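# Unfold the black phone stand and stand it upright

## Task

Open out the black phone stand so that its arm is extended, and leave it standing upright on its own base.

## Robot and tools

Robot: two arms, left_arm and right_arm, each ending in a two-finger parallel gripper with a wrist camera (cam_left_wrist, cam_right_wrist, both 896x504, listed in that order). Each arm sits on a tilted plate, and both plates hang from one metal frame behind them. A 'too close' message treats a plate and its half of the frame as part of that arm. Calibrated root positions: left_arm (+0.049, +0.149, +0.208) m, right_arm (+0.012, -0.200, +0.208) m.

Frame: every position and quaternion is in the scene frame. The origin is at table-top height, midway between the arms' nominal bases. +x points out over the table, +z points up, and left_arm is on the +y side. Image left and right do not match arm names. Quaternions are written w first (qw, qx, qy, qz). On the gripper, the fingers point along its own +z and close along its own y. end_effector_position is the point between the pads, about 1 cm short of the fingertips.

One row is always 16 plain numbers, even if only one arm moves: left x, y, z (metres), qw, qx, qy, qz, opening, then the same eight for the right arm. Positions and quaternions are absolute goals in the scene frame, not offsets. Opening runs from -1 (closed) to +1 (fully open, 0.094 m). Any number you send is a command, so a 0 will move the fingers. To keep a gripper as it is, resend its current command. To park an arm, resend the full pose from the last result before it stopped, plus its wanted opening, in every call. To keep an orientation, repeat one fixed quaternion rather than copying the reported one, which drifts.

execute_actions(actions, cameras): actions is a list of actions. Each action is a table of 1 to 15 rows, one row per 1/30 s step. If a table is short, its last row repeats until 15 steps (0.5 s) are filled. An action is rejected for both arms if any target lies over 0.6 m from that gripper's current position along any of the gripper's axes. The whole call is rejected if it is malformed, or if its first action fails that test against the last reported state. An empty list only returns the state and images. cameras: omitted, null or ["all"] gives every image; [] gives none; an unknown name invalidates the call.

At each step the controller limits the command to 100 mm and 20 degrees from the measured pose. It favours position over orientation when it cannot reach both. The 'Hand target' line shows where each arm was actually sent, which may be short of your goal, so keep commanding the rest. Friction and gravity can leave an arm about 1 cm off in free air, which does not mean it is touching something.

move(target, speed, blend, opening_speed, blocking, cameras): each gripper travels in a straight line from its Hand target to the absolute pose(s) in target. target is either one 16-number row or a list of up to 15 rows, which may differ only in their poses. The 0.6 m limit does not apply here. speed is in m/s, 0.002 to 0.5, default 0.25, and turning is capped at twice that value in rad/s. Give one value, or one per target. blend (m) rounds corners in a list; the default 0 stops at each target. opening_speed (at least 0.2 per second on the -1..1 scale) ramps the fingers; otherwise they get the new opening at once. Paths are capped at 10 s, and a move lasts at least 0.5 s. Motion does not avoid obstacles or the other arm. Faster moves lag more, stray more and strike harder. With blocking=false the result comes back after about 0.5 s. Until the move ends, execute_actions is refused, so call wait or stop first. A new move replaces the running one. The 'move:' line reports the outcome: done (within 10 mm and 2 degrees), off_target, moving, held or fault. limits=paced means the sent pose was clipped; limits=held means steps were withheld. done does not tell you whether anything is in contact.

wait(seconds 0 to 10): the arms hold their last command, and any running move continues. stop(): brakes the running move, which needs room. zoom_image(camera, region=[x0,y0,x1,y1]): an enlarged crop of that camera's latest image, with (0,0) at the top left and at most 504x504 pixels. read_manual(section="licences"): licence texts only. finished_scene(scene 1 or 2, check): call it in two separate replies. The first records your check, listing each condition, what the images and readings show and what could still be wrong. The second ends the scene for good.

Results: pose, joint positions, joint torques (joints 1-3 wrap at ±28 N m), Tool commands, grip_measured and grip_effort_nm (negative means closing; it does not return to zero at rest). Executed actions also list some per-step positions, with HELD marking steps that were withheld. 'pose unreachable' means the clearance check blocked that arm. That check does not stop gripper-to-gripper or camera-to-camera contact. grip_measured uses the opening scale. Empty, it reads slightly wide. On a firmly squeezed part it reads up to about 0.064 below the part's width. Full force is reached about 0.11 below the reading at first touch. To release, command well above grip_measured. Camera images may lag while an arm moves. Reported positions are less accurate at long reach.

Motor heat: holding loads, a stretched arm, or pushing at an unreachable pose heats the motors, even while you think. 75 °C brings a MOTOR HOT line. At 90 °C that arm folds up and stays idle. At 100 °C it goes limp.

Avoid: dropping the stand or releasing it while it moves, fast impacts, hard pressing, and contact between the arms, which can fail the scene. Anything left off the table fails the task. Random tugs or pushes may occur. Stops and faults waste time. The finished stand must stay upright without the robot touching it.

Each tool is called as name(argument=value, ...), one argument or row to a line, values as JSON.

## Session

execute_actions(
  actions=[],
)

Scene clock: 0.00 s.
left_arm: end_effector_position=(+0.2427, +0.5981, +0.2256) grip_measured=+1.000 grip_effort_nm=n/a end_effector_quat_wxyz=(-0.218, +0.661, -0.702, -0.150) | right_arm: end_effector_position=(+0.5642, -0.2813, +0.1333) grip_measured=+1.000 grip_effort_nm=n/a end_effector_quat_wxyz=(-0.007, -0.127, +0.992, -0.008)
Joint positions: left_arm=[1.253 1.094 1.075 -0.366 0.012 -0.377 0.094] | right_arm=[0.094 2.486 2.565 -1.348 0.62 -0.261 0.094]
Joint velocities: left_arm=[0.022 -0.027 0.017 -0.007 -0.007 0.007 0] | right_arm=[-0.017 -0.012 -0.017 0.007 -0.066 -0.037 0]
Joint torques (N m): no reading
Motor temperatures (°C): left_arm=[27 30 29 30 29 28 26] | right_arm=[29 29 28 29 28 28 28]
Heat: left arm: 30 °C; right arm: 29 °C.
Hand target: left_arm +0.2426, +0.5990, +0.2285; -0.219, +0.661, -0.701, -0.152 | right_arm +0.5651, -0.2772, +0.1355; -0.004, -0.130, +0.991, -0.006
Tool commands: left_gripper/opening=+1.0 right_gripper/opening=+1.0

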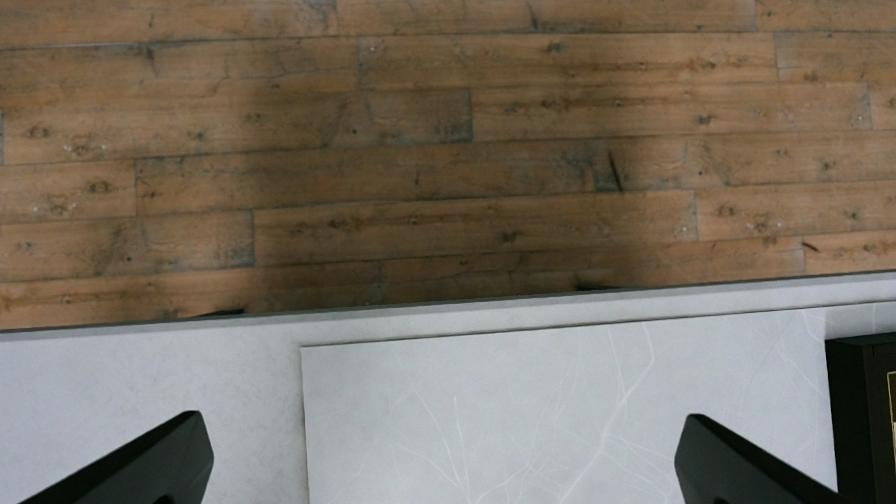

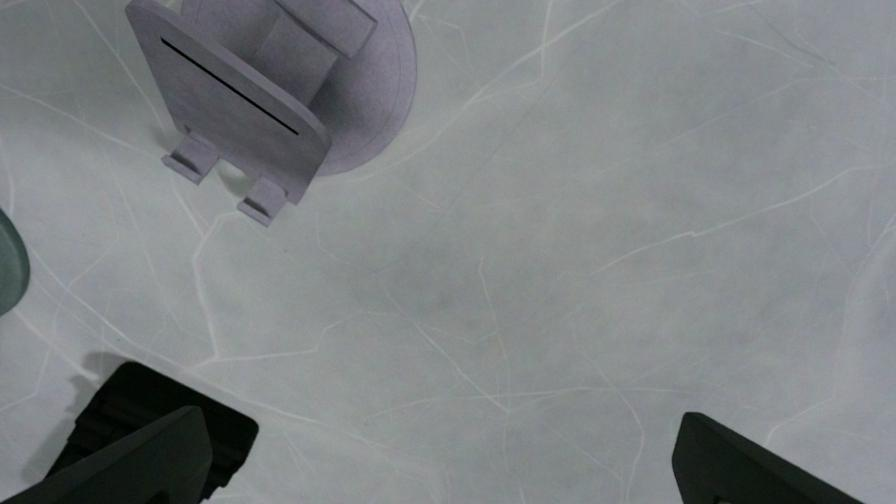

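move(
  target=[0.35, 0.28, 0.3, 0, 0, 1, 0, 1, 0.35, -0.15, 0.3, 0, 0, 1, 0, 1],
)

Scene clock: 6.90 s.
left_arm: end_effector_position=(+0.3508, +0.2783, +0.2941) grip_measured=+1.000 grip_effort_nm=0.012 end_effector_quat_wxyz=(+0.009, -0.005, +1.000, -0.003) | right_arm: end_effector_position=(+0.3562, -0.1420, +0.2905) grip_measured=+1.000 grip_effort_nm=0.051 end_effector_quat_wxyz=(-0.008, +0.001, +1.000, -0.001)
Joint positions: left_arm=[-0.277 1.241 1.303 -1.421 -0.646 -0.248 0.094] | right_arm=[0.722 1.881 1.551 -1.417 0.645 0.778 0.094]
Joint velocities: left_arm=[-0.022 0.017 0.012 0.022 -0.022 -0.007 0] | right_arm=[-0.002 -0.002 0.007 -0.051 0.066 0.007 0]
Joint torques (N m): left_arm=[-3.74 -2.85 9.37 -0.17 -0.01 -0.08] | right_arm=[7.23 -7.8 3.33 -0.16 -0.05 0.04]
Motor temperatures (°C): left_arm=[27 31 30 30 29 28 26] | right_arm=[30 32 28 29 28 28 28]
Heat: left arm: 31 °C; right arm: 32 °C.
Hand target: left_arm +0.3547, +0.2762, +0.2985; +0.014, -0.001, +1.000, -0.005 | right_arm +0.3505, -0.1454, +0.2977; -0.008, +0.000, +1.000, +0.003
Off the commanded pose: left_arm 0.006 m, 1 deg | right_arm 0.014 m, 1 deg.
move: off_target (right_arm)
camera_calibration:
cam_left_wrist: T_world_to_cam=[[0.0305466, -0.999498, -0.00840138, 0.26844], [-0.91216, -0.0313123, 0.408637, 0.250056], [-0.408695, -0.00481909, -0.912658, 0.499315], [0, 0, 0, 1]] pos_world=[0.423959, 0.278541, 0.355777]
cam_right_wrist: T_world_to_cam=[[0.00766328, -0.999945, 0.00713216, -0.147108], [-0.904154, -0.00388221, 0.42719, 0.234636], [-0.427138, -0.00972224, -0.904134, 0.50355], [0, 0, 0, 1]] pos_world=[0.42836, -0.141293, 0.356092]

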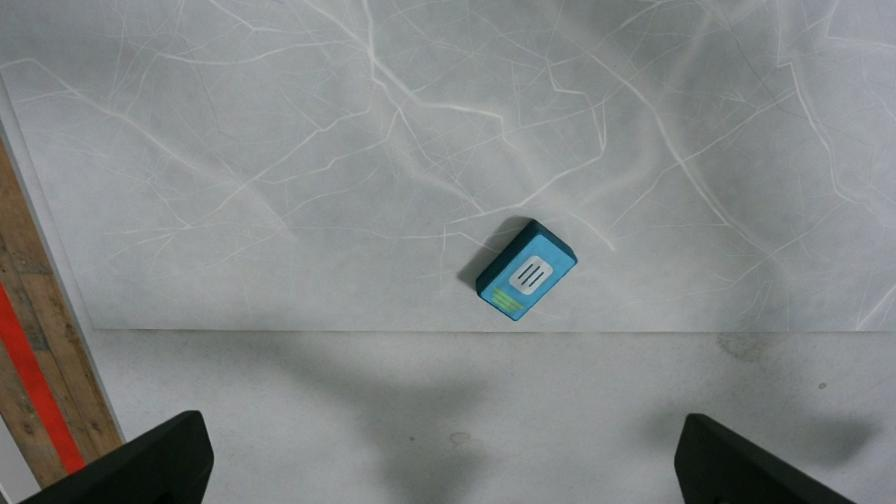

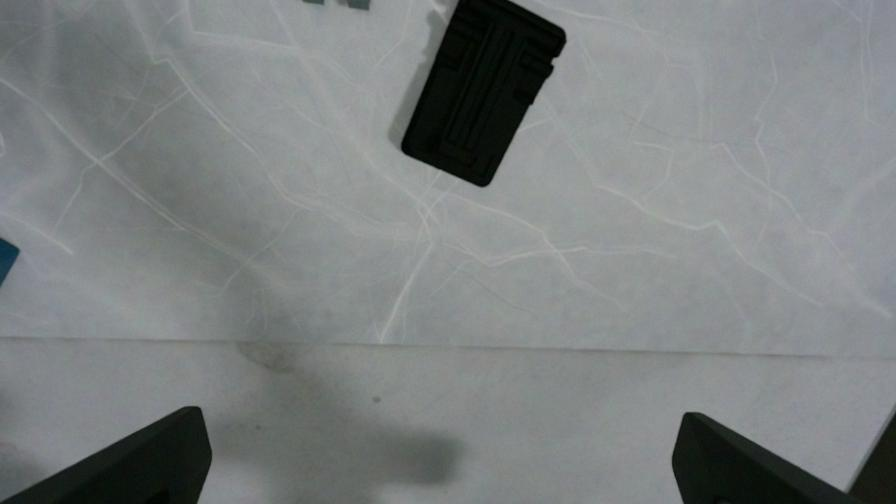

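move(
  target=[0.35, 0.28, 0.3, 0, 0, 1, 0, 1, 0.42, -0.16, 0.26, 0, 0, 1, 0, 1],
  cameras=["cam_right_wrist"],
)

zoom_image(
  camera="cam_right_wrist",
  region=[300, 60, 700, 360],
)

Scene clock: 13.93 s.
left_arm: end_effector_position=(+0.3461, +0.2814, +0.2965) grip_measured=+1.000 grip_effort_nm=0.012 end_effector_quat_wxyz=(-0.003, -0.003, +1.000, +0.000) | right_arm: end_effector_position=(+0.4141, -0.1669, +0.2642) grip_measured=+1.000 grip_effort_nm=0.046 end_effector_quat_wxyz=(-0.003, +0.005, +1.000, +0.004)
Joint positions: left_arm=[-0.277 1.247 1.321 -1.464 -0.646 -0.264 0.094] | right_arm=[0.553 1.952 1.693 -1.341 0.662 0.563 0.094]
Joint velocities: left_arm=[0.002 -0.012 0.012 -0.051 -0.037 -0.037 0] | right_arm=[-0.017 0.002 0.002 -0.051 0.051 -0.051 0]
Joint torques (N m): left_arm=[-3.47 -2.74 9.16 -0.26 -0.02 -0.09] | right_arm=[6.5 -4.89 5.38 0.24 0.08 -0.15]
Motor temperatures (°C): left_arm=[28 31 31 30 29 28 26] | right_arm=[31 33 28 29 28 28 28]
Heat: left arm: 31 °C; right arm: 33 °C.
Hand target: left_arm +0.3500, +0.2798, +0.2999; +0.000, +0.000, +1.000, +0.000 | right_arm +0.4199, -0.1612, +0.2604; +0.002, +0.000, +1.000, +0.000
Off the commanded pose: left_arm 0.005 m, 0 deg | right_arm 0.010 m, 1 deg.
move: done
camera_calibration:
cam_right_wrist: T_world_to_cam=[[-0.000932815, -0.999997, -0.00211088, -0.166242], [-0.909061, -0.0000315424, 0.416664, 0.30348], [-0.416663, 0.00230759, -0.909058, 0.503251], [0, 0, 0, 1]] pos_world=[0.485412, -0.167393, 0.330684]
Images, in order (width x height): cam_right_wrist 896x504.

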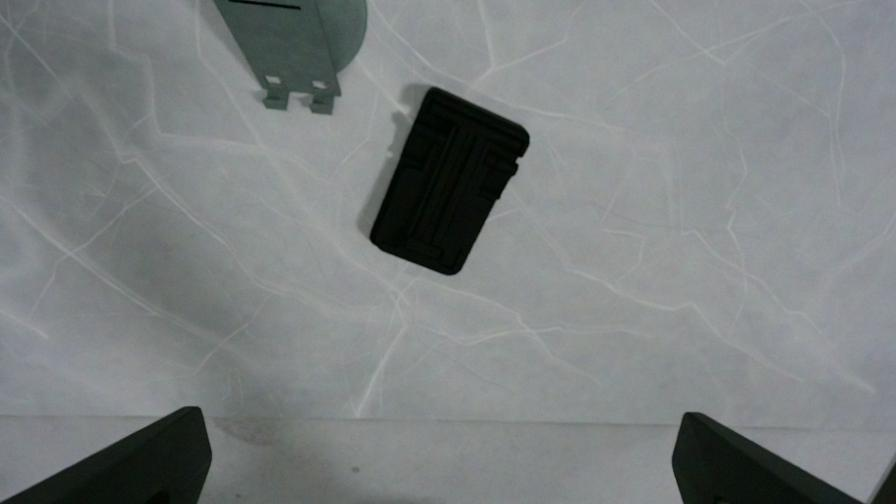

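Scaled by 1.260.

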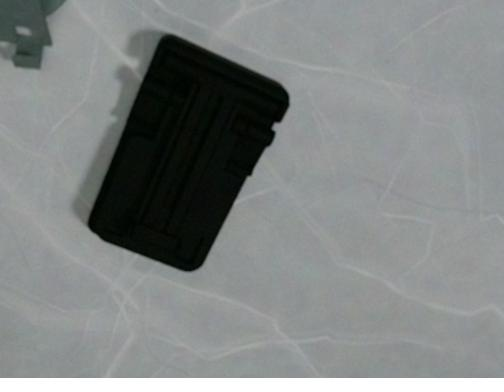

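move(
  target=[0.35, 0.28, 0.3, 0, 0, 1, 0, 1, 0.40, -0.165, 0.13, 0, 0, 1, 0, 1],
  cameras=["cam_right_wrist"],
)

zoom_image(
  camera="cam_right_wrist",
  region=[240, 0, 640, 400],
)

Scene clock: 20.23 s.
left_arm: end_effector_position=(+0.3457, +0.2815, +0.2965) grip_measured=+1.000 grip_effort_nm=0.012 end_effector_quat_wxyz=(-0.004, -0.003, +1.000, +0.000) | right_arm: end_effector_position=(+0.4079, -0.1701, +0.1400) grip_measured=+1.000 grip_effort_nm=0.046 end_effector_quat_wxyz=(+0.011, +0.012, +1.000, +0.002)
Joint positions: left_arm=[-0.277 1.247 1.321 -1.466 -0.646 -0.265 0.094] | right_arm=[0.347 1.963 1.298 -0.742 0.662 0.296 0.094]
Joint velocities: left_arm=[0.002 0.002 -0.007 0.051 -0.051 -0.007 0] | right_arm=[0.017 -0.007 -0.002 0.081 -0.066 0.037 0]
Joint torques (N m): left_arm=[-3.59 -2.63 9.28 -0.22 -0.04 -0.09] | right_arm=[6.19 -5.49 2.8 0.31 -0.03 -0.14]
Motor temperatures (°C): left_arm=[28 31 31 30 29 28 26] | right_arm=[31 32 28 29 28 28 28]
Heat: left arm: 31 °C; right arm: 32 °C.
Hand target: left_arm +0.3499, +0.2799, +0.3000; +0.000, +0.000, +1.000, +0.000 | right_arm +0.4017, -0.1647, +0.1303; +0.002, +0.000, +1.000, -0.001
Off the commanded pose: left_arm 0.006 m, 1 deg | right_arm 0.014 m, 2 deg.
move: off_target (right_arm)
camera_calibration:
cam_right_wrist: T_world_to_cam=[[-0.0152835, -0.999883, 0.00112142, -0.164279], [-0.920402, 0.0145068, 0.390703, 0.360372], [-0.390674, 0.00493914, -0.920516, 0.379154], [0, 0, 0, 1]] pos_world=[0.477302, -0.171361, 0.208403]
Images, in order (width x height): cam_right_wrist 896x504.

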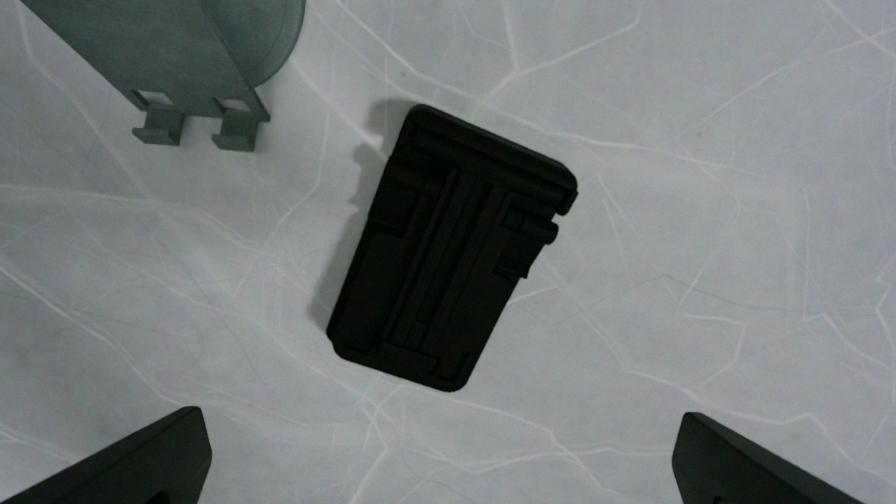

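Scaled by 1.260.

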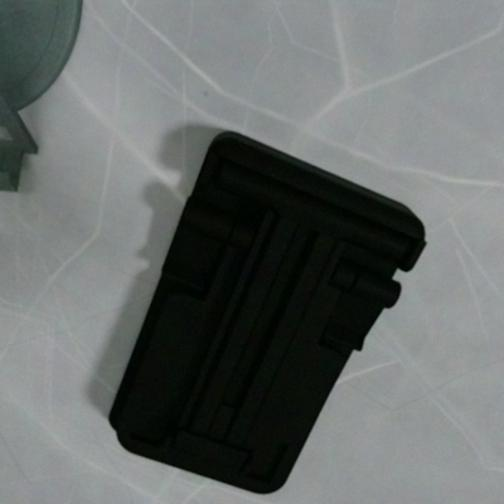

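zoom_image(
  camera="cam_right_wrist",
  region=[350, 90, 600, 260],
)

zoom_image(
  camera="cam_right_wrist",
  region=[310, 230, 560, 400],
)

zoom_image(
  camera="cam_right_wrist",
  region=[0, 0, 320, 180],
)

Scaled by 2.016.

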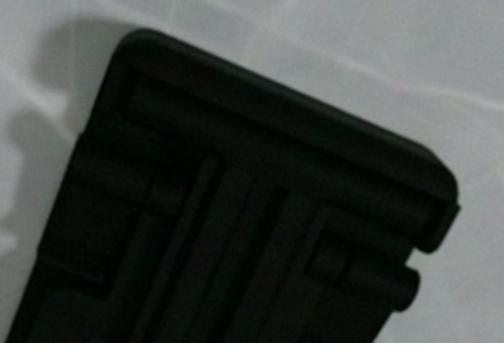

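Scaled by 2.016.

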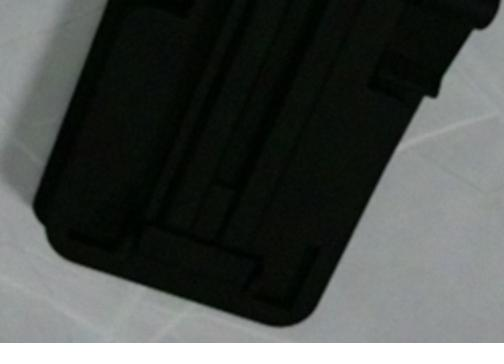

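Scaled by 1.575.

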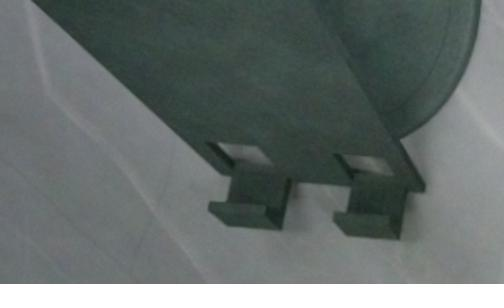

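move(
  target=[0.35, 0.28, 0.3, 0, 0, 1, 0, 1, 0.25, -0.17, 0.1, 0.5, 0, 0.866, 0, 1],
  cameras=["cam_right_wrist"],
)

zoom_image(
  camera="cam_right_wrist",
  region=[240, 100, 640, 400],
)

Scene clock: 40.00 s.
left_arm: end_effector_position=(+0.3456, +0.2815, +0.2965) grip_measured=+1.000 grip_effort_nm=0.017 end_effector_quat_wxyz=(-0.004, -0.003, +1.000, +0.000) | right_arm: end_effector_position=(+0.2556, -0.1659, +0.1001) grip_measured=+1.000 grip_effort_nm=0.046 end_effector_quat_wxyz=(+0.314, +0.000, +0.949, +0.001)
Joint positions: left_arm=[-0.277 1.247 1.321 -1.466 -0.646 -0.265 0.094] | right_arm=[0.457 2.242 0.013 1.559 0.764 -0.15 0.094]
Joint velocities: left_arm=[-0.002 -0.002 -0.017 -0.081 -0.022 -0.037 0] | right_arm=[-0.002 -0.002 0.002 0.022 -0.066 -0.066 0]
Joint torques (N m): left_arm=[-3.59 -2.63 9.25 -0.22 -0.06 -0.1] | right_arm=[4.72 -2 -1.07 1.14 0.07 0.05]
Motor temperatures (°C): left_arm=[28 31 31 30 29 28 26] | right_arm=[31 32 28 29 28 28 28]
Heat: left arm: 31 °C; right arm: 32 °C.
Hand target: left_arm +0.3500, +0.2799, +0.3000; +0.000, +0.000, +1.000, +0.000 | right_arm +0.2513, -0.1651, +0.0985; +0.310, -0.003, +0.951, -0.002
Off the commanded pose: left_arm 0.006 m, 1 deg | right_arm 0.007 m, 23 deg; orientation clipped.
joint sent to its limit (right arm) — joint 4 (wrist pitch), upper limit. The joint targets are off in position and orientation.
move: off_target (right_arm); limits=paced
camera_calibration:
cam_right_wrist: T_world_to_cam=[[0.00445714, -0.999958, 0.00806468, -0.168144], [-0.976866, -0.00607823, -0.213764, 0.307237], [0.213804, -0.00692534, -0.976852, 0.132114], [0, 0, 0, 1]] pos_world=[0.272633, -0.165354, 0.196088]
Images, in order (width x height): cam_right_wrist 896x504.

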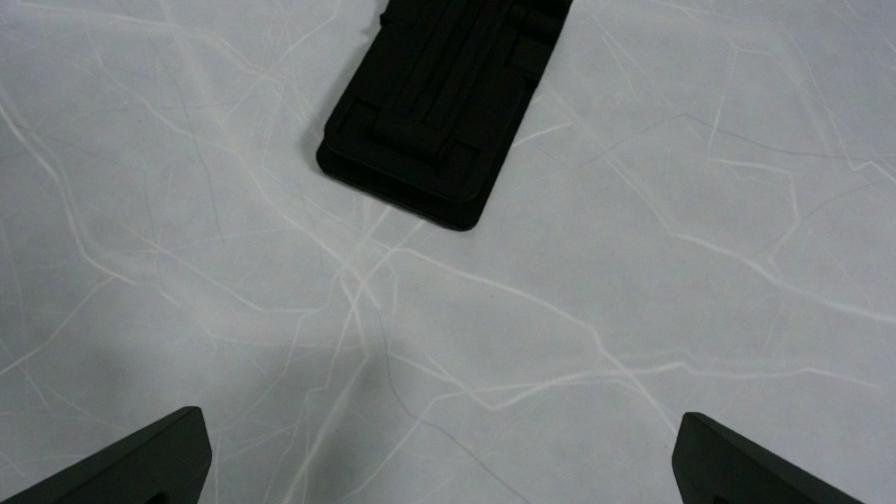

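Scaled by 1.260.

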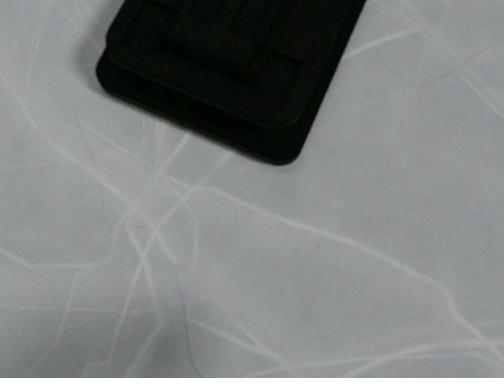

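move(
  target=[
    [0.35, 0.15, 0.25, 0, 0, 1, 0, 1, 0.3, -0.4, 0.25, 0, 0, 1, 0, 1],
    [0.335, -0.05, 0.13, 0.433, 0.433, 0.75, -0.25, 1, 0.3, -0.4, 0.25, 0, 0, 1, 0, 1],
  ],
  cameras=["cam_left_wrist"],
)

zoom_image(
  camera="cam_left_wrist",
  region=[240, 100, 640, 400],
)

Scene clock: 50.50 s.
left_arm: end_effector_position=(+0.3381, -0.0486, +0.1335) grip_measured=+1.000 grip_effort_nm=0.012 end_effector_quat_wxyz=(+0.439, +0.426, +0.755, -0.237) | right_arm: end_effector_position=(+0.2935, -0.4050, +0.2547) grip_measured=+1.000 grip_effort_nm=0.032 end_effector_quat_wxyz=(+0.011, +0.003, +1.000, -0.014)
Joint positions: left_arm=[-0.372 2.134 0.316 1.135 0.096 0.898 0.094] | right_arm=[-0.103 1.124 1.187 -1.168 0.553 -0.244 0.094]
Joint velocities: left_arm=[0.002 -0.022 -0.017 0.007 0.022 -0.051 0] | right_arm=[-0.022 0.007 -0.012 0.022 0.007 -0.11 0]
Joint torques (N m): left_arm=[-3.71 -3.62 2.35 1.08 0.63 0.05] | right_arm=[1.07 -2.96 5.76 -0.03 -0.19 0.12]
Motor temperatures (°C): left_arm=[28 31 31 30 29 28 26] | right_arm=[30 31 28 29 28 28 28]
Heat: left arm: 31 °C; right arm: 31 °C.
Hand target: left_arm +0.3347, -0.0508, +0.1293; +0.435, +0.429, +0.753, -0.245 | right_arm +0.2945, -0.4031, +0.2530; +0.002, +0.004, +1.000, -0.006
Off the commanded pose: left_arm 0.005 m, 2 deg | right_arm 0.009 m, 2 deg.
move: done; limits=paced
camera_calibration:
cam_left_wrist: T_world_to_cam=[[-0.838298, -0.545193, -0.00470838, 0.256087], [-0.446019, 0.690722, -0.569184, 0.301919], [0.313567, -0.475046, -0.822197, 0.0668552], [0, 0, 0, 1]] pos_world=[0.328375, -0.0371657, 0.228021]
Images, in order (width x height): cam_left_wrist 896x504.

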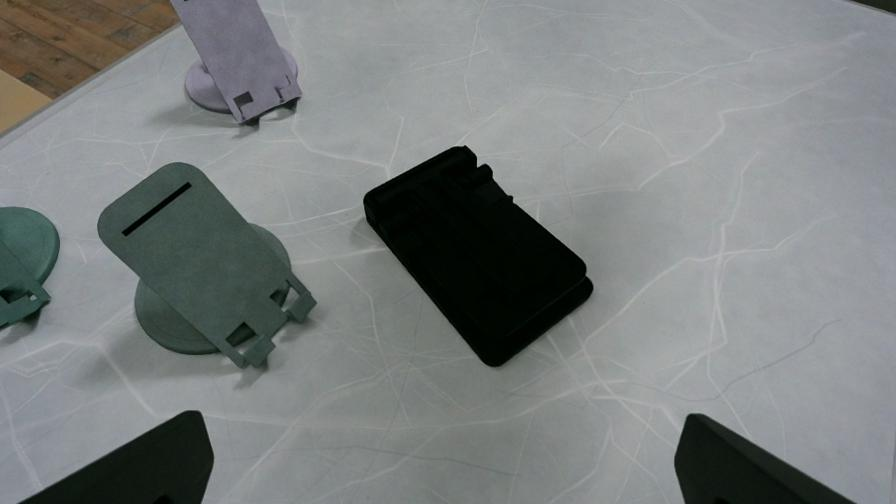

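Scaled by 1.260.

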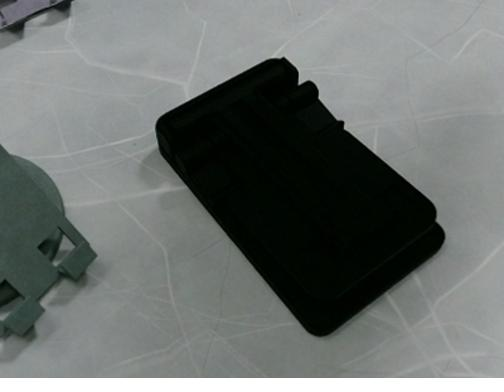

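zoom_image(
  camera="cam_left_wrist",
  region=[350, 130, 550, 260],
)

zoom_image(
  camera="cam_left_wrist",
  region=[90, 150, 330, 380],
)

Scaled by 2.520.

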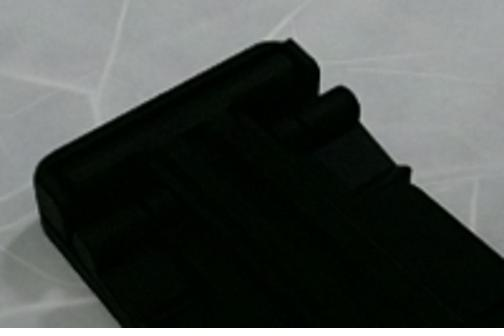

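Scaled by 2.100.

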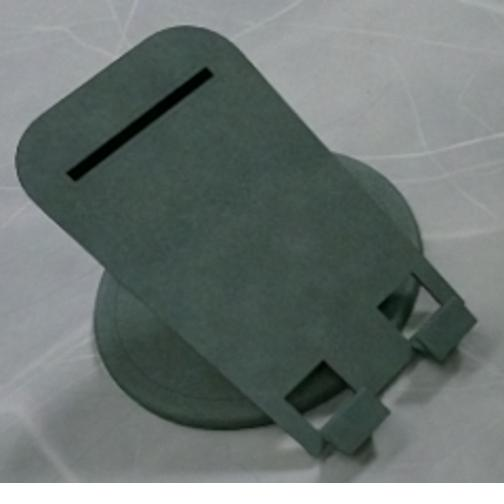

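move(
  target=[
    [0.35, 0.12, 0.25, 0, 0, 1, 0, 1, 0.335, -0.29, 0.15, 0.433, -0.433, 0.75, 0.25, 1],
  ],
  cameras=["cam_right_wrist"],
)

zoom_image(
  camera="cam_right_wrist",
  region=[300, 150, 560, 310],
)

move(
  target=[
    [0.35, 0.2, 0.3, 0, 0, 1, 0, 1, 0.42, -0.25, 0.22, 0, 0, 1, 0, 1],
    [0.35, 0.2, 0.3, 0, 0, 1, 0, 1, 0.5, -0.17, 0.145, -0.216, 0, 0.976, 0, 1],
  ],
  cameras=["cam_right_wrist"],
)

zoom_image(
  camera="cam_right_wrist",
  region=[300, 150, 600, 350],
)

Scene clock: 67.93 s.
left_arm: end_effector_position=(+0.3477, +0.1179, +0.2512) grip_measured=+1.000 grip_effort_nm=0.007 end_effector_quat_wxyz=(+0.006, +0.012, +1.000, -0.007) | right_arm: end_effector_position=(+0.3404, -0.2985, +0.1530) grip_measured=+1.000 grip_effort_nm=0.042 end_effector_quat_wxyz=(+0.425, -0.443, +0.756, +0.228)
Joint positions: left_arm=[-0.646 1.603 1.14 -1.186 -0.661 -0.684 0.094] | right_arm=[-0.61 1.431 0.845 -0.543 -0.724 -1.814 0.094]
Joint velocities: left_arm=[0.012 0.002 0.007 -0.007 -0.022 -0.051 0] | right_arm=[-0.002 -0.012 -0.012 -0.007 -0.051 0.022 0]
Joint torques (N m): left_arm=[-3.58 -3.02 9.09 -0.2 0.05 -0.09] | right_arm=[1.39 -4.6 3.44 -0.44 -0.85 -0.19]
Motor temperatures (°C): left_arm=[28 31 30 32 30 28 26] | right_arm=[30 31 29 29 28 28 28]
Heat: left arm: 32 °C; right arm: 31 °C.
Hand target: left_arm +0.3503, +0.1182, +0.2507; +0.000, +0.007, +1.000, -0.005 | right_arm +0.3387, -0.2936, +0.1506; +0.430, -0.436, +0.751, +0.248
Off the commanded pose: left_arm 0.003 m, 2 deg | right_arm 0.011 m, 3 deg.
move: off_target (right_arm)
camera_calibration:
cam_right_wrist: T_world_to_cam=[[0.863554, -0.502544, 0.0415289, -0.45061], [-0.400221, -0.733161, -0.549817, 0.0386713], [0.306754, 0.458176, -0.834252, 0.250095], [0, 0, 0, 1]] pos_world=[0.327885, -0.312686, 0.248618]
Images, in order (width x height): cam_right_wrist 896x504.

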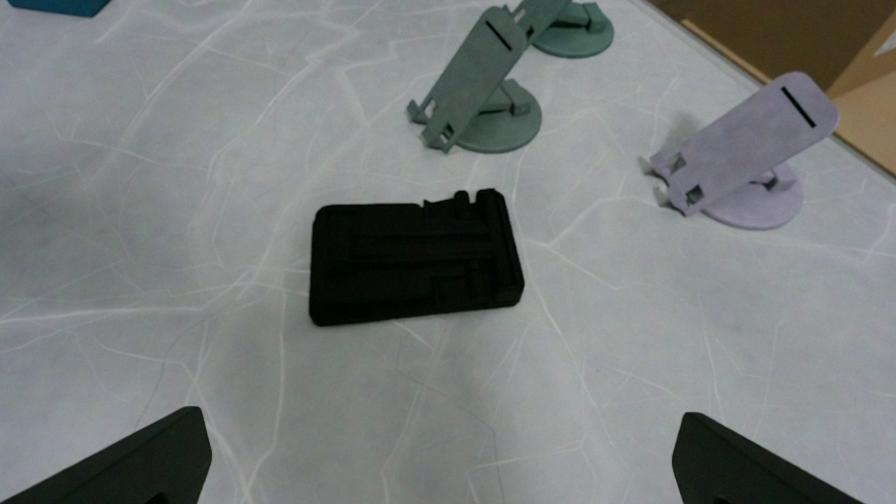

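Scaled by 1.938.

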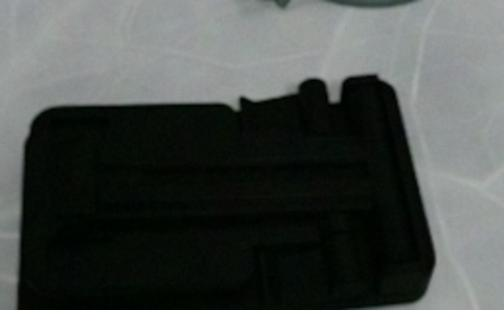

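Scene clock: 72.50 s.
left_arm: end_effector_position=(+0.3456, +0.1933, +0.2944) grip_measured=+1.000 grip_effort_nm=0.012 end_effector_quat_wxyz=(-0.010, +0.009, +1.000, +0.002) | right_arm: end_effector_position=(+0.5067, -0.1778, +0.1569) grip_measured=+1.000 grip_effort_nm=0.042 end_effector_quat_wxyz=(-0.098, +0.019, +0.994, +0.031)
Joint positions: left_arm=[-0.569 1.438 1.276 -1.472 -0.661 -0.62 0.094] | right_arm=[0.269 2.537 2.51 -1.559 0.533 0.349 0.094]
Joint velocities: left_arm=[-0.012 -0.022 -0.027 0.022 0.051 0.007 0] | right_arm=[-0.007 -0.002 -0.012 -0.022 0.022 0.022 0]
Joint torques (N m): left_arm=[-2.69 -4.71 9.03 -0.25 -0.11 0.05] | right_arm=[8.05 -8.31 4.97 -0.43 -0.28 -0.02]
Motor temperatures (°C): left_arm=[28 31 31 31 30 28 26] | right_arm=[30 31 29 29 28 28 28]
Heat: left arm: 31 °C; right arm: 31 °C.
Hand target: left_arm +0.3499, +0.2008, +0.2999; +0.000, +0.000, +1.000, +0.001 | right_arm +0.4994, -0.1709, +0.1443; -0.119, +0.010, +0.992, +0.032
Off the commanded pose: left_arm 0.010 m, 2 deg | right_arm 0.016 m, 14 deg.
joint sent to its limit (right arm) — joint 4 (wrist pitch), lower limit. The joint targets are off in orientation, not in position.
move: off_target (right_arm)
camera_calibration:
cam_right_wrist: T_world_to_cam=[[-0.0349298, -0.997867, -0.0551413, -0.151378], [-0.813063, -0.00370903, 0.582164, 0.35719], [-0.581127, 0.0651682, -0.811199, 0.523443], [0, 0, 0, 1]] pos_world=[0.589317, -0.183843, 0.208326]
Images, in order (width x height): cam_right_wrist 896x504.

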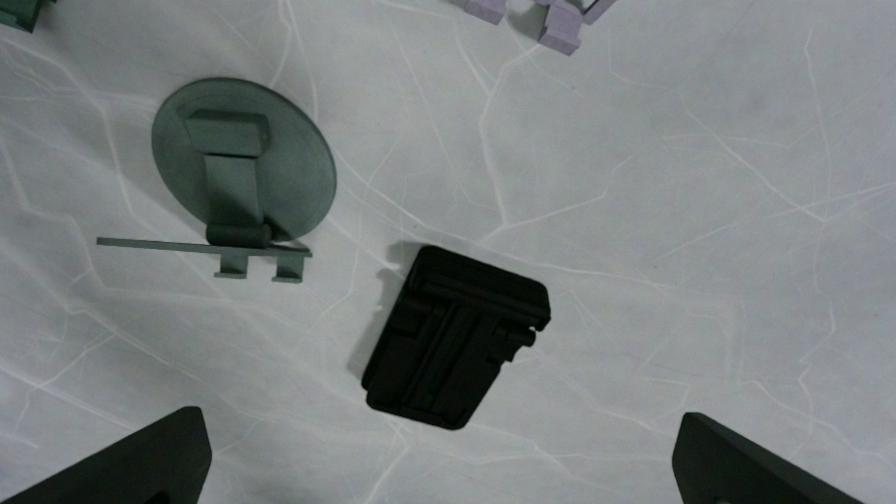

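Scaled by 1.680.

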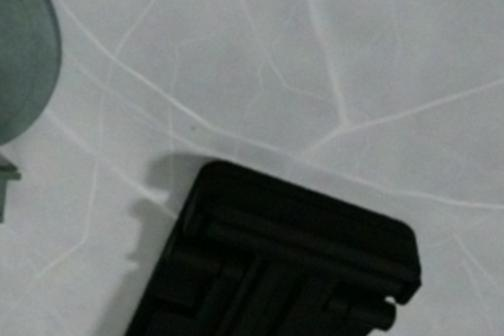

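move(
  target=[
    [0.35, 0.2, 0.3, 0, 0, 1, 0, 1, 0.318, -0.33, 0.2, 0.433, -0.433, 0.75, 0.25, 1],
    [0.35, 0.2, 0.3, 0, 0, 1, 0, 1, 0.318, -0.333, 0.075, 0.593, -0.385, 0.593, 0.385, 1],
  ],
  cameras=["cam_right_wrist"],
)

zoom_image(
  camera="cam_right_wrist",
  region=[300, 150, 600, 350],
)

Scene clock: 95.23 s.
left_arm: end_effector_position=(+0.3455, +0.1934, +0.2944) grip_measured=+1.000 grip_effort_nm=0.012 end_effector_quat_wxyz=(-0.010, +0.009, +1.000, +0.002) | right_arm: end_effector_position=(+0.3201, -0.3385, +0.0818) grip_measured=+1.000 grip_effort_nm=0.037 end_effector_quat_wxyz=(+0.488, -0.319, +0.752, +0.306)
Joint positions: left_arm=[-0.569 1.438 1.276 -1.473 -0.661 -0.62 0.094] | right_arm=[-0.893 1.882 1.067 -0.714 -1.025 -2.076 0.094]
Joint velocities: left_arm=[0.012 -0.002 -0.017 0.007 0.022 -0.066 0] | right_arm=[-0.027 0.007 -0.002 -0.007 -0.007 -0.051 0]
Joint torques (N m): left_arm=[-2.93 -4.67 8.91 -0.26 -0.11 0.03] | right_arm=[0.81 -6.26 0.54 -0.64 -0.76 -0.17]
Motor temperatures (°C): left_arm=[28 32 31 30 29 28 26] | right_arm=[31 34 29 29 28 28 28]
Heat: left arm: 32 °C; right arm: 34 °C.
Hand target: left_arm +0.3498, +0.2001, +0.3000; +0.000, +0.000, +1.000, +0.000 | right_arm +0.3181, -0.3340, +0.0752; +0.497, -0.310, +0.749, +0.310
Off the commanded pose: left_arm 0.010 m, 2 deg | right_arm 0.009 m, 25 deg; orientation clipped.
joint sent to its limit (right arm) — joint 6 (wrist roll), lower limit. The joint targets are off in orientation, not in position.
move: off_target (right_arm); limits=paced
camera_calibration:
cam_right_wrist: T_world_to_cam=[[0.779082, -0.611217, -0.139447, -0.445128], [-0.508577, -0.486119, -0.71066, 0.0935809], [0.36658, 0.624582, -0.689577, 0.240597], [0, 0, 0, 1]] pos_world=[0.306187, -0.376851, 0.170342]
Images, in order (width x height): cam_right_wrist 896x504.

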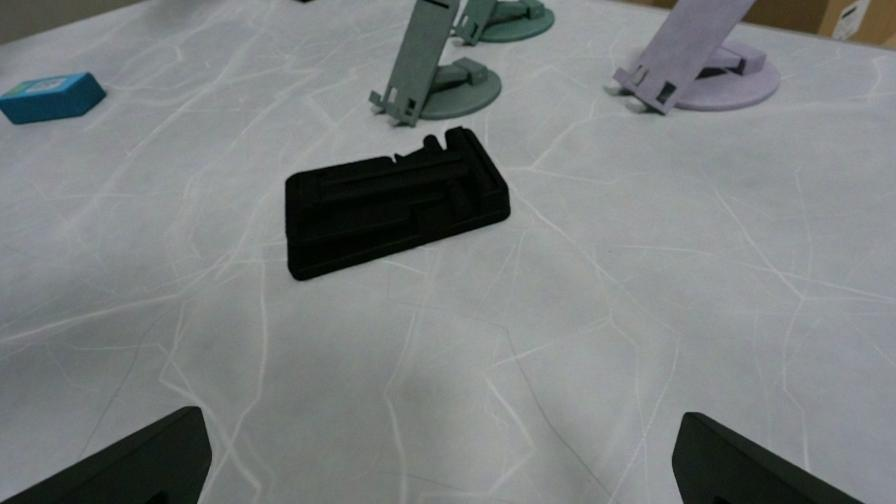

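Scaled by 1.680.

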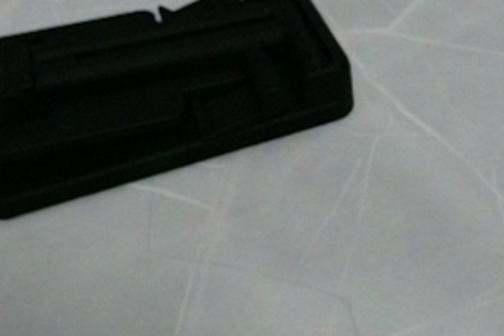

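move(
  target=[
    [0.36, 0.1, 0.25, 0, 0.383, 0.924, 0, 1, 0.3, -0.4, 0.25, 0, 0, 1, 0, 1],
    [0.391, -0.06, 0.14, 0.406, 0.579, 0.579, -0.406, 1, 0.3, -0.4, 0.25, 0, 0, 1, 0, 1],
    [0.391, -0.06, 0.075, 0.406, 0.579, 0.579, -0.406, 1, 0.3, -0.4, 0.25, 0, 0, 1, 0, 1],
  ],
  cameras=["cam_left_wrist"],
)

zoom_image(
  camera="cam_left_wrist",
  region=[260, 120, 660, 400],
)

Scene clock: 111.63 s.
left_arm: end_effector_position=(+0.3941, -0.0555, +0.0721) grip_measured=+1.000 grip_effort_nm=0.007 end_effector_quat_wxyz=(+0.403, +0.584, +0.588, -0.388) | right_arm: end_effector_position=(+0.2950, -0.3957, +0.2505) grip_measured=+1.000 grip_effort_nm=0.032 end_effector_quat_wxyz=(+0.011, +0.007, +1.000, +0.008)
Joint positions: left_arm=[-0.048 2.281 1.023 0.039 0.6 1.58 0.094] | right_arm=[-0.107 1.134 1.179 -1.161 0.507 -0.232 0.094]
Joint velocities: left_arm=[0.002 -0.007 0.002 0.066 0.007 0.051 0] | right_arm=[-0.012 -0.012 0.002 -0.051 -0.022 0.022 0]
Joint torques (N m): left_arm=[-5.94 -6.58 3.22 -0.12 0.82 0.01] | right_arm=[2.65 -2.97 5.87 -0.05 0.06 0.03]
Motor temperatures (°C): left_arm=[28 32 31 30 29 28 26] | right_arm=[30 33 29 29 28 28 28]
Heat: left arm: 32 °C; right arm: 33 °C.
Hand target: left_arm +0.3900, -0.0596, +0.0714; +0.406, +0.580, +0.582, -0.399 | right_arm +0.2970, -0.3948, +0.2502; +0.003, +0.002, +1.000, +0.007
Off the commanded pose: left_arm 0.006 m, 2 deg | right_arm 0.007 m, 2 deg.
move: done
camera_calibration:
cam_left_wrist: T_world_to_cam=[[-0.999218, -0.0395455, -0.000414418, 0.390184], [-0.0286913, 0.732091, -0.680603, 0.142554], [0.0272182, -0.680059, -0.732652, 0.0905635], [0, 0, 0, 1]] pos_world=[0.391503, -0.027344, 0.163536]
Images, in order (width x height): cam_left_wrist 896x504.

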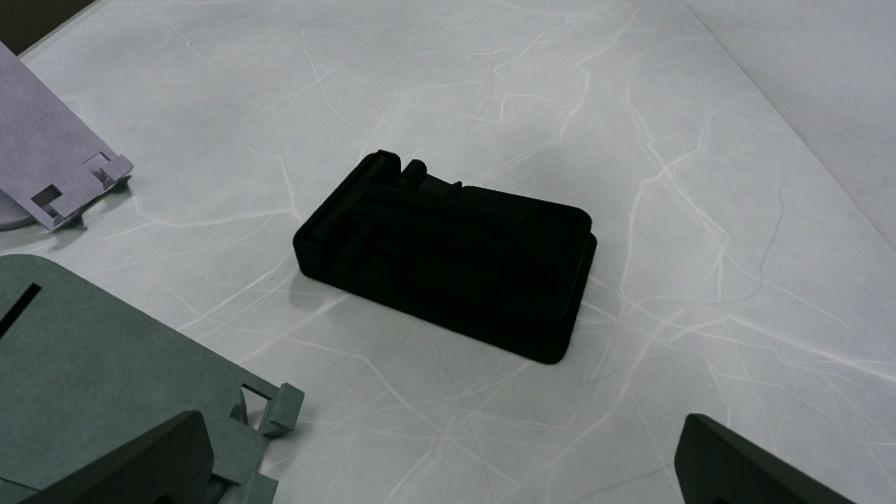

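Scaled by 1.260.

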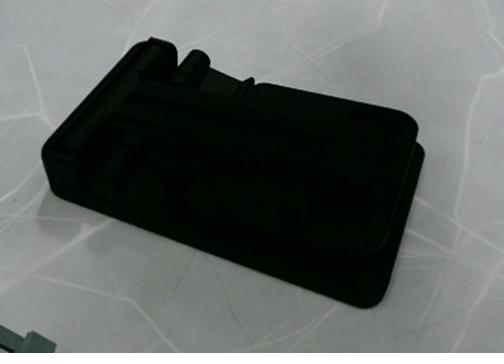

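zoom_image(
  camera="cam_left_wrist",
  region=[460, 190, 620, 370],
)

zoom_image(
  camera="cam_left_wrist",
  region=[285, 140, 475, 330],
)

Scaled by 2.800.

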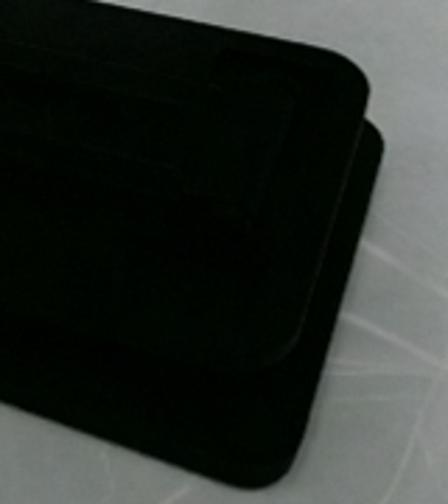

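Scaled by 2.653.

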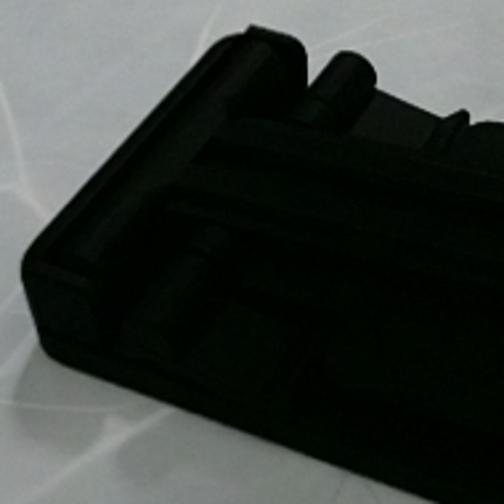

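move(
  target=[
    [0.37, 0.12, 0.22, 0, 0.707, 0.707, 0, 1, 0.33, -0.3, 0.2, 0, 0.208, 0.978, 0, 1],
    [0.37, 0.22, 0.22, 0, 0.707, 0.707, 0, 1, 0.391, -0.169, 0.09, 0, 0.208, 0.978, 0, 1],
  ],
  cameras=["cam_right_wrist"],
)

Scene clock: 141.40 s.
left_arm: end_effector_position=(+0.3772, +0.2198, +0.2231) grip_measured=+1.000 grip_effort_nm=0.007 end_effector_quat_wxyz=(-0.001, +0.708, +0.706, +0.003) | right_arm: end_effector_position=(+0.3932, -0.1775, +0.0919) grip_measured=+1.000 grip_effort_nm=0.037 end_effector_quat_wxyz=(-0.010, +0.210, +0.978, +0.008)
Joint positions: left_arm=[-0.27 1.433 1.136 -1.079 -0.654 1.329 0.094] | right_arm=[0.247 2.004 1.203 -0.575 0.621 0.6 0.094]
Joint velocities: left_arm=[-0.012 -0.007 -0.007 -0.051 -0.007 -0.007 0] | right_arm=[-0.012 -0.007 -0.007 0.037 -0.007 0.051 0]
Joint torques (N m): left_arm=[-2.89 -6.53 5.94 -0.23 0.14 0.02] | right_arm=[7.51 -5.63 3.7 0.23 0.11 0.11]
Motor temperatures (°C): left_arm=[29 35 30 30 30 28 26] | right_arm=[30 31 30 28 28 28 28]
Heat: left arm: 35 °C; right arm: 31 °C.
Hand target: left_arm +0.3711, +0.2213, +0.2234; -0.002, +0.710, +0.705, -0.004 | right_arm +0.3958, -0.1705, +0.0888; -0.004, +0.209, +0.978, +0.003
Off the commanded pose: left_arm 0.008 m, 0 deg | right_arm 0.009 m, 1 deg.
move: done
camera_calibration:
cam_right_wrist: T_world_to_cam=[[-0.402916, -0.915212, -0.0067165, -0.00364686], [-0.826715, 0.360788, 0.431712, 0.386614], [-0.392685, 0.179496, -0.901987, 0.359302], [0, 0, 0, 1]] pos_world=[0.459243, -0.207317, 0.157155]
Images, in order (width x height): cam_right_wrist 896x504.

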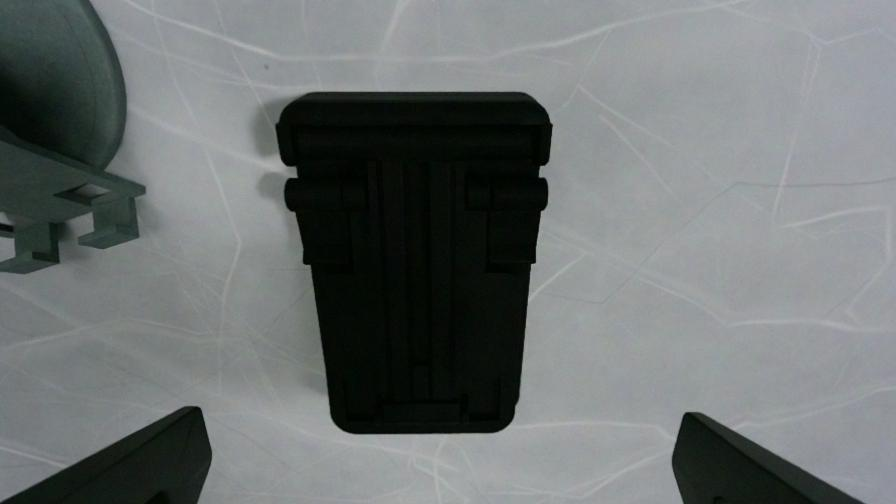

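move(
  target=[0.37, 0.22, 0.22, 0, 0.707, 0.707, 0, 1, 0.389, -0.162, 0.045, 0, 0.208, 0.978, 0, 1],
  cameras=["cam_right_wrist"],
)

Scene clock: 145.83 s.
left_arm: end_effector_position=(+0.3724, +0.2176, +0.2187) grip_measured=+1.000 grip_effort_nm=0.007 end_effector_quat_wxyz=(-0.006, +0.711, +0.703, +0.001) | right_arm: end_effector_position=(+0.3959, -0.1639, +0.0544) grip_measured=+1.000 grip_effort_nm=0.037 end_effector_quat_wxyz=(+0.006, +0.217, +0.976, +0.010)
Joint positions: left_arm=[-0.27 1.433 1.113 -1.069 -0.654 1.33 0.094] | right_arm=[0.218 2.103 1.169 -0.384 0.622 0.555 0.094]
Joint velocities: left_arm=[-0.017 0.002 -0.007 -0.037 -0.007 -0.022 0] | right_arm=[0.002 0.012 -0.007 0.037 -0.022 -0.051 0]
Joint torques (N m): left_arm=[-2.91 -6.99 5.76 -0.09 0.08 0.04] | right_arm=[5.98 -5.85 2.21 0.3 0.14 -0.14]
Motor temperatures (°C): left_arm=[29 34 31 30 30 28 26] | right_arm=[30 31 29 28 28 28 28]
Heat: left arm: 34 °C; right arm: 31 °C.
Hand target: left_arm +0.3700, +0.2200, +0.2199; +0.000, +0.707, +0.707, +0.000 | right_arm +0.3896, -0.1621, +0.0450; +0.000, +0.208, +0.978, +0.000
Off the commanded pose: left_arm 0.004 m, 1 deg | right_arm 0.012 m, 2 deg.
move: off_target (right_arm)
camera_calibration:
cam_right_wrist: T_world_to_cam=[[-0.415423, -0.909481, -0.016387, 0.0159909], [-0.834693, 0.373978, 0.404262, 0.40691], [-0.36154, 0.181618, -0.914497, 0.312753], [0, 0, 0, 1]] pos_world=[0.459361, -0.194433, 0.121775]
Images, in order (width x height): cam_right_wrist 896x504.

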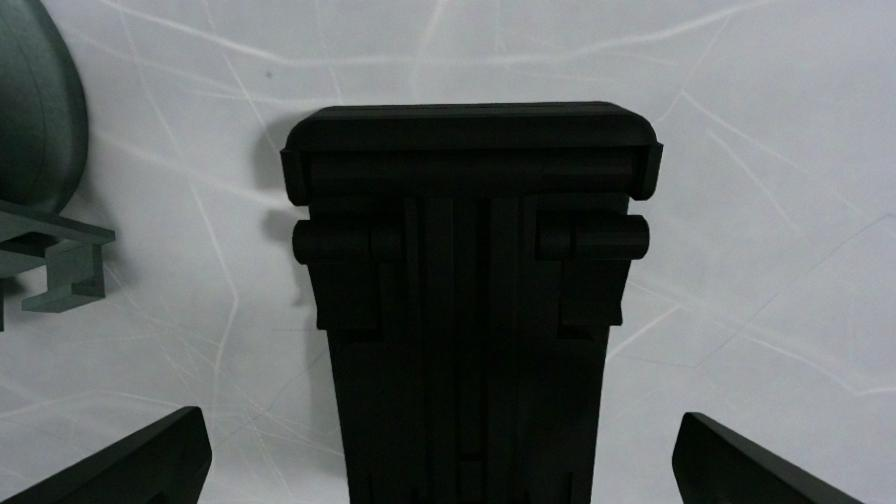

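move(
  target=[0.37, 0.22, 0.22, 0, 0.707, 0.707, 0, 1, 0.388, -0.171, 0.022, 0, 0.208, 0.978, 0, 1],
  cameras=["cam_right_wrist"],
)

Scene clock: 149.30 s.
left_arm: end_effector_position=(+0.3726, +0.2175, +0.2187) grip_measured=+1.000 grip_effort_nm=0.007 end_effector_quat_wxyz=(-0.005, +0.711, +0.704, +0.001) | right_arm: end_effector_position=(+0.3975, -0.1769, +0.0331) grip_measured=+1.000 grip_effort_nm=0.032 end_effector_quat_wxyz=(+0.012, +0.220, +0.975, +0.003)
Joint positions: left_arm=[-0.27 1.433 1.113 -1.068 -0.654 1.33 0.094] | right_arm=[0.161 2.129 1.152 -0.293 0.622 0.489 0.094]
Joint velocities: left_arm=[-0.012 -0.022 -0.002 0.007 -0.051 0.037 0] | right_arm=[0.007 0.017 -0.002 -0.037 0.051 0.037 0]
Joint torques (N m): left_arm=[-2.93 -7.01 5.87 -0.1 0.06 0.02] | right_arm=[6.17 -5.61 1.85 0.28 0 -0.15]
Motor temperatures (°C): left_arm=[29 34 31 30 30 28 26] | right_arm=[30 31 29 28 28 28 28]
Heat: left arm: 34 °C; right arm: 31 °C.
Hand target: left_arm +0.3701, +0.2200, +0.2200; +0.000, +0.707, +0.707, +0.000 | right_arm +0.3880, -0.1714, +0.0223; +0.001, +0.208, +0.978, +0.000
Off the commanded pose: left_arm 0.004 m, 1 deg | right_arm 0.016 m, 2 deg.
move: off_target (right_arm)
camera_calibration:
cam_right_wrist: T_world_to_cam=[[-0.420625, -0.907213, -0.00629821, 0.00667588], [-0.835699, 0.384747, 0.39189, 0.424418], [-0.353104, 0.170102, -0.919991, 0.291004], [0, 0, 0, 1]] pos_world=[0.460248, -0.206737, 0.101438]
Images, in order (width x height): cam_right_wrist 896x504.

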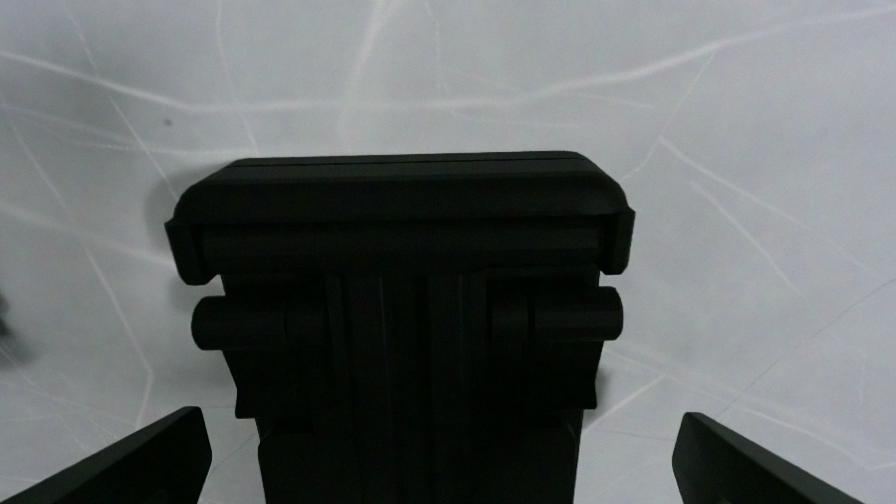

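move(
  target=[0.37, 0.22, 0.22, 0, 0.707, 0.707, 0, 1, 0.386, -0.165, 0.008, 0, 0.208, 0.978, 0, 1],
  cameras=["cam_right_wrist"],
  speed=0.08,
)

Scene clock: 154.83 s.
left_arm: end_effector_position=(+0.3726, +0.2175, +0.2187) grip_measured=+1.000 grip_effort_nm=0.007 end_effector_quat_wxyz=(-0.005, +0.711, +0.704, +0.001) | right_arm: end_effector_position=(+0.3947, -0.1699, +0.0194) grip_measured=+1.000 grip_effort_nm=0.037 end_effector_quat_wxyz=(+0.011, +0.218, +0.976, +0.002)
Joint positions: left_arm=[-0.27 1.433 1.113 -1.068 -0.654 1.33 0.094] | right_arm=[0.155 2.176 1.152 -0.245 0.622 0.479 0.094]
Joint velocities: left_arm=[-0.002 -0.022 -0.007 0.11 -0.051 0.022 0] | right_arm=[-0.007 -0.012 0.022 -0.007 -0.037 -0.022 0]
Joint torques (N m): left_arm=[-2.86 -6.91 5.83 -0.08 0.09 0.03] | right_arm=[5.75 -5.53 1.84 0.31 -0.04 -0.12]
Motor temperatures (°C): left_arm=[28 34 31 30 30 28 26] | right_arm=[31 31 29 28 28 28 28]
Heat: left arm: 34 °C; right arm: 31 °C.
Hand target: left_arm +0.3700, +0.2200, +0.2200; +0.000, +0.707, +0.707, +0.000 | right_arm +0.3861, -0.1651, +0.0083; +0.000, +0.208, +0.978, +0.000
Off the commanded pose: left_arm 0.004 m, 1 deg | right_arm 0.015 m, 2 deg.
move: off_target (right_arm)
camera_calibration:
cam_right_wrist: T_world_to_cam=[[-0.416526, -0.909116, -0.00371711, 0.0097027], [-0.836538, 0.381665, 0.39311, 0.424544], [-0.355964, 0.16685, -0.919484, 0.276812], [0, 0, 0, 1]] pos_world=[0.457724, -0.199399, 0.0876676]
Images, in order (width x height): cam_right_wrist 896x504.

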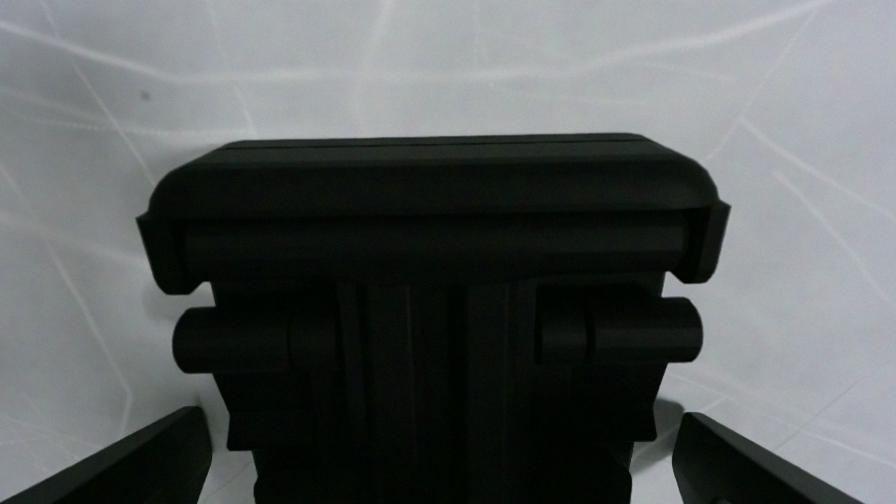

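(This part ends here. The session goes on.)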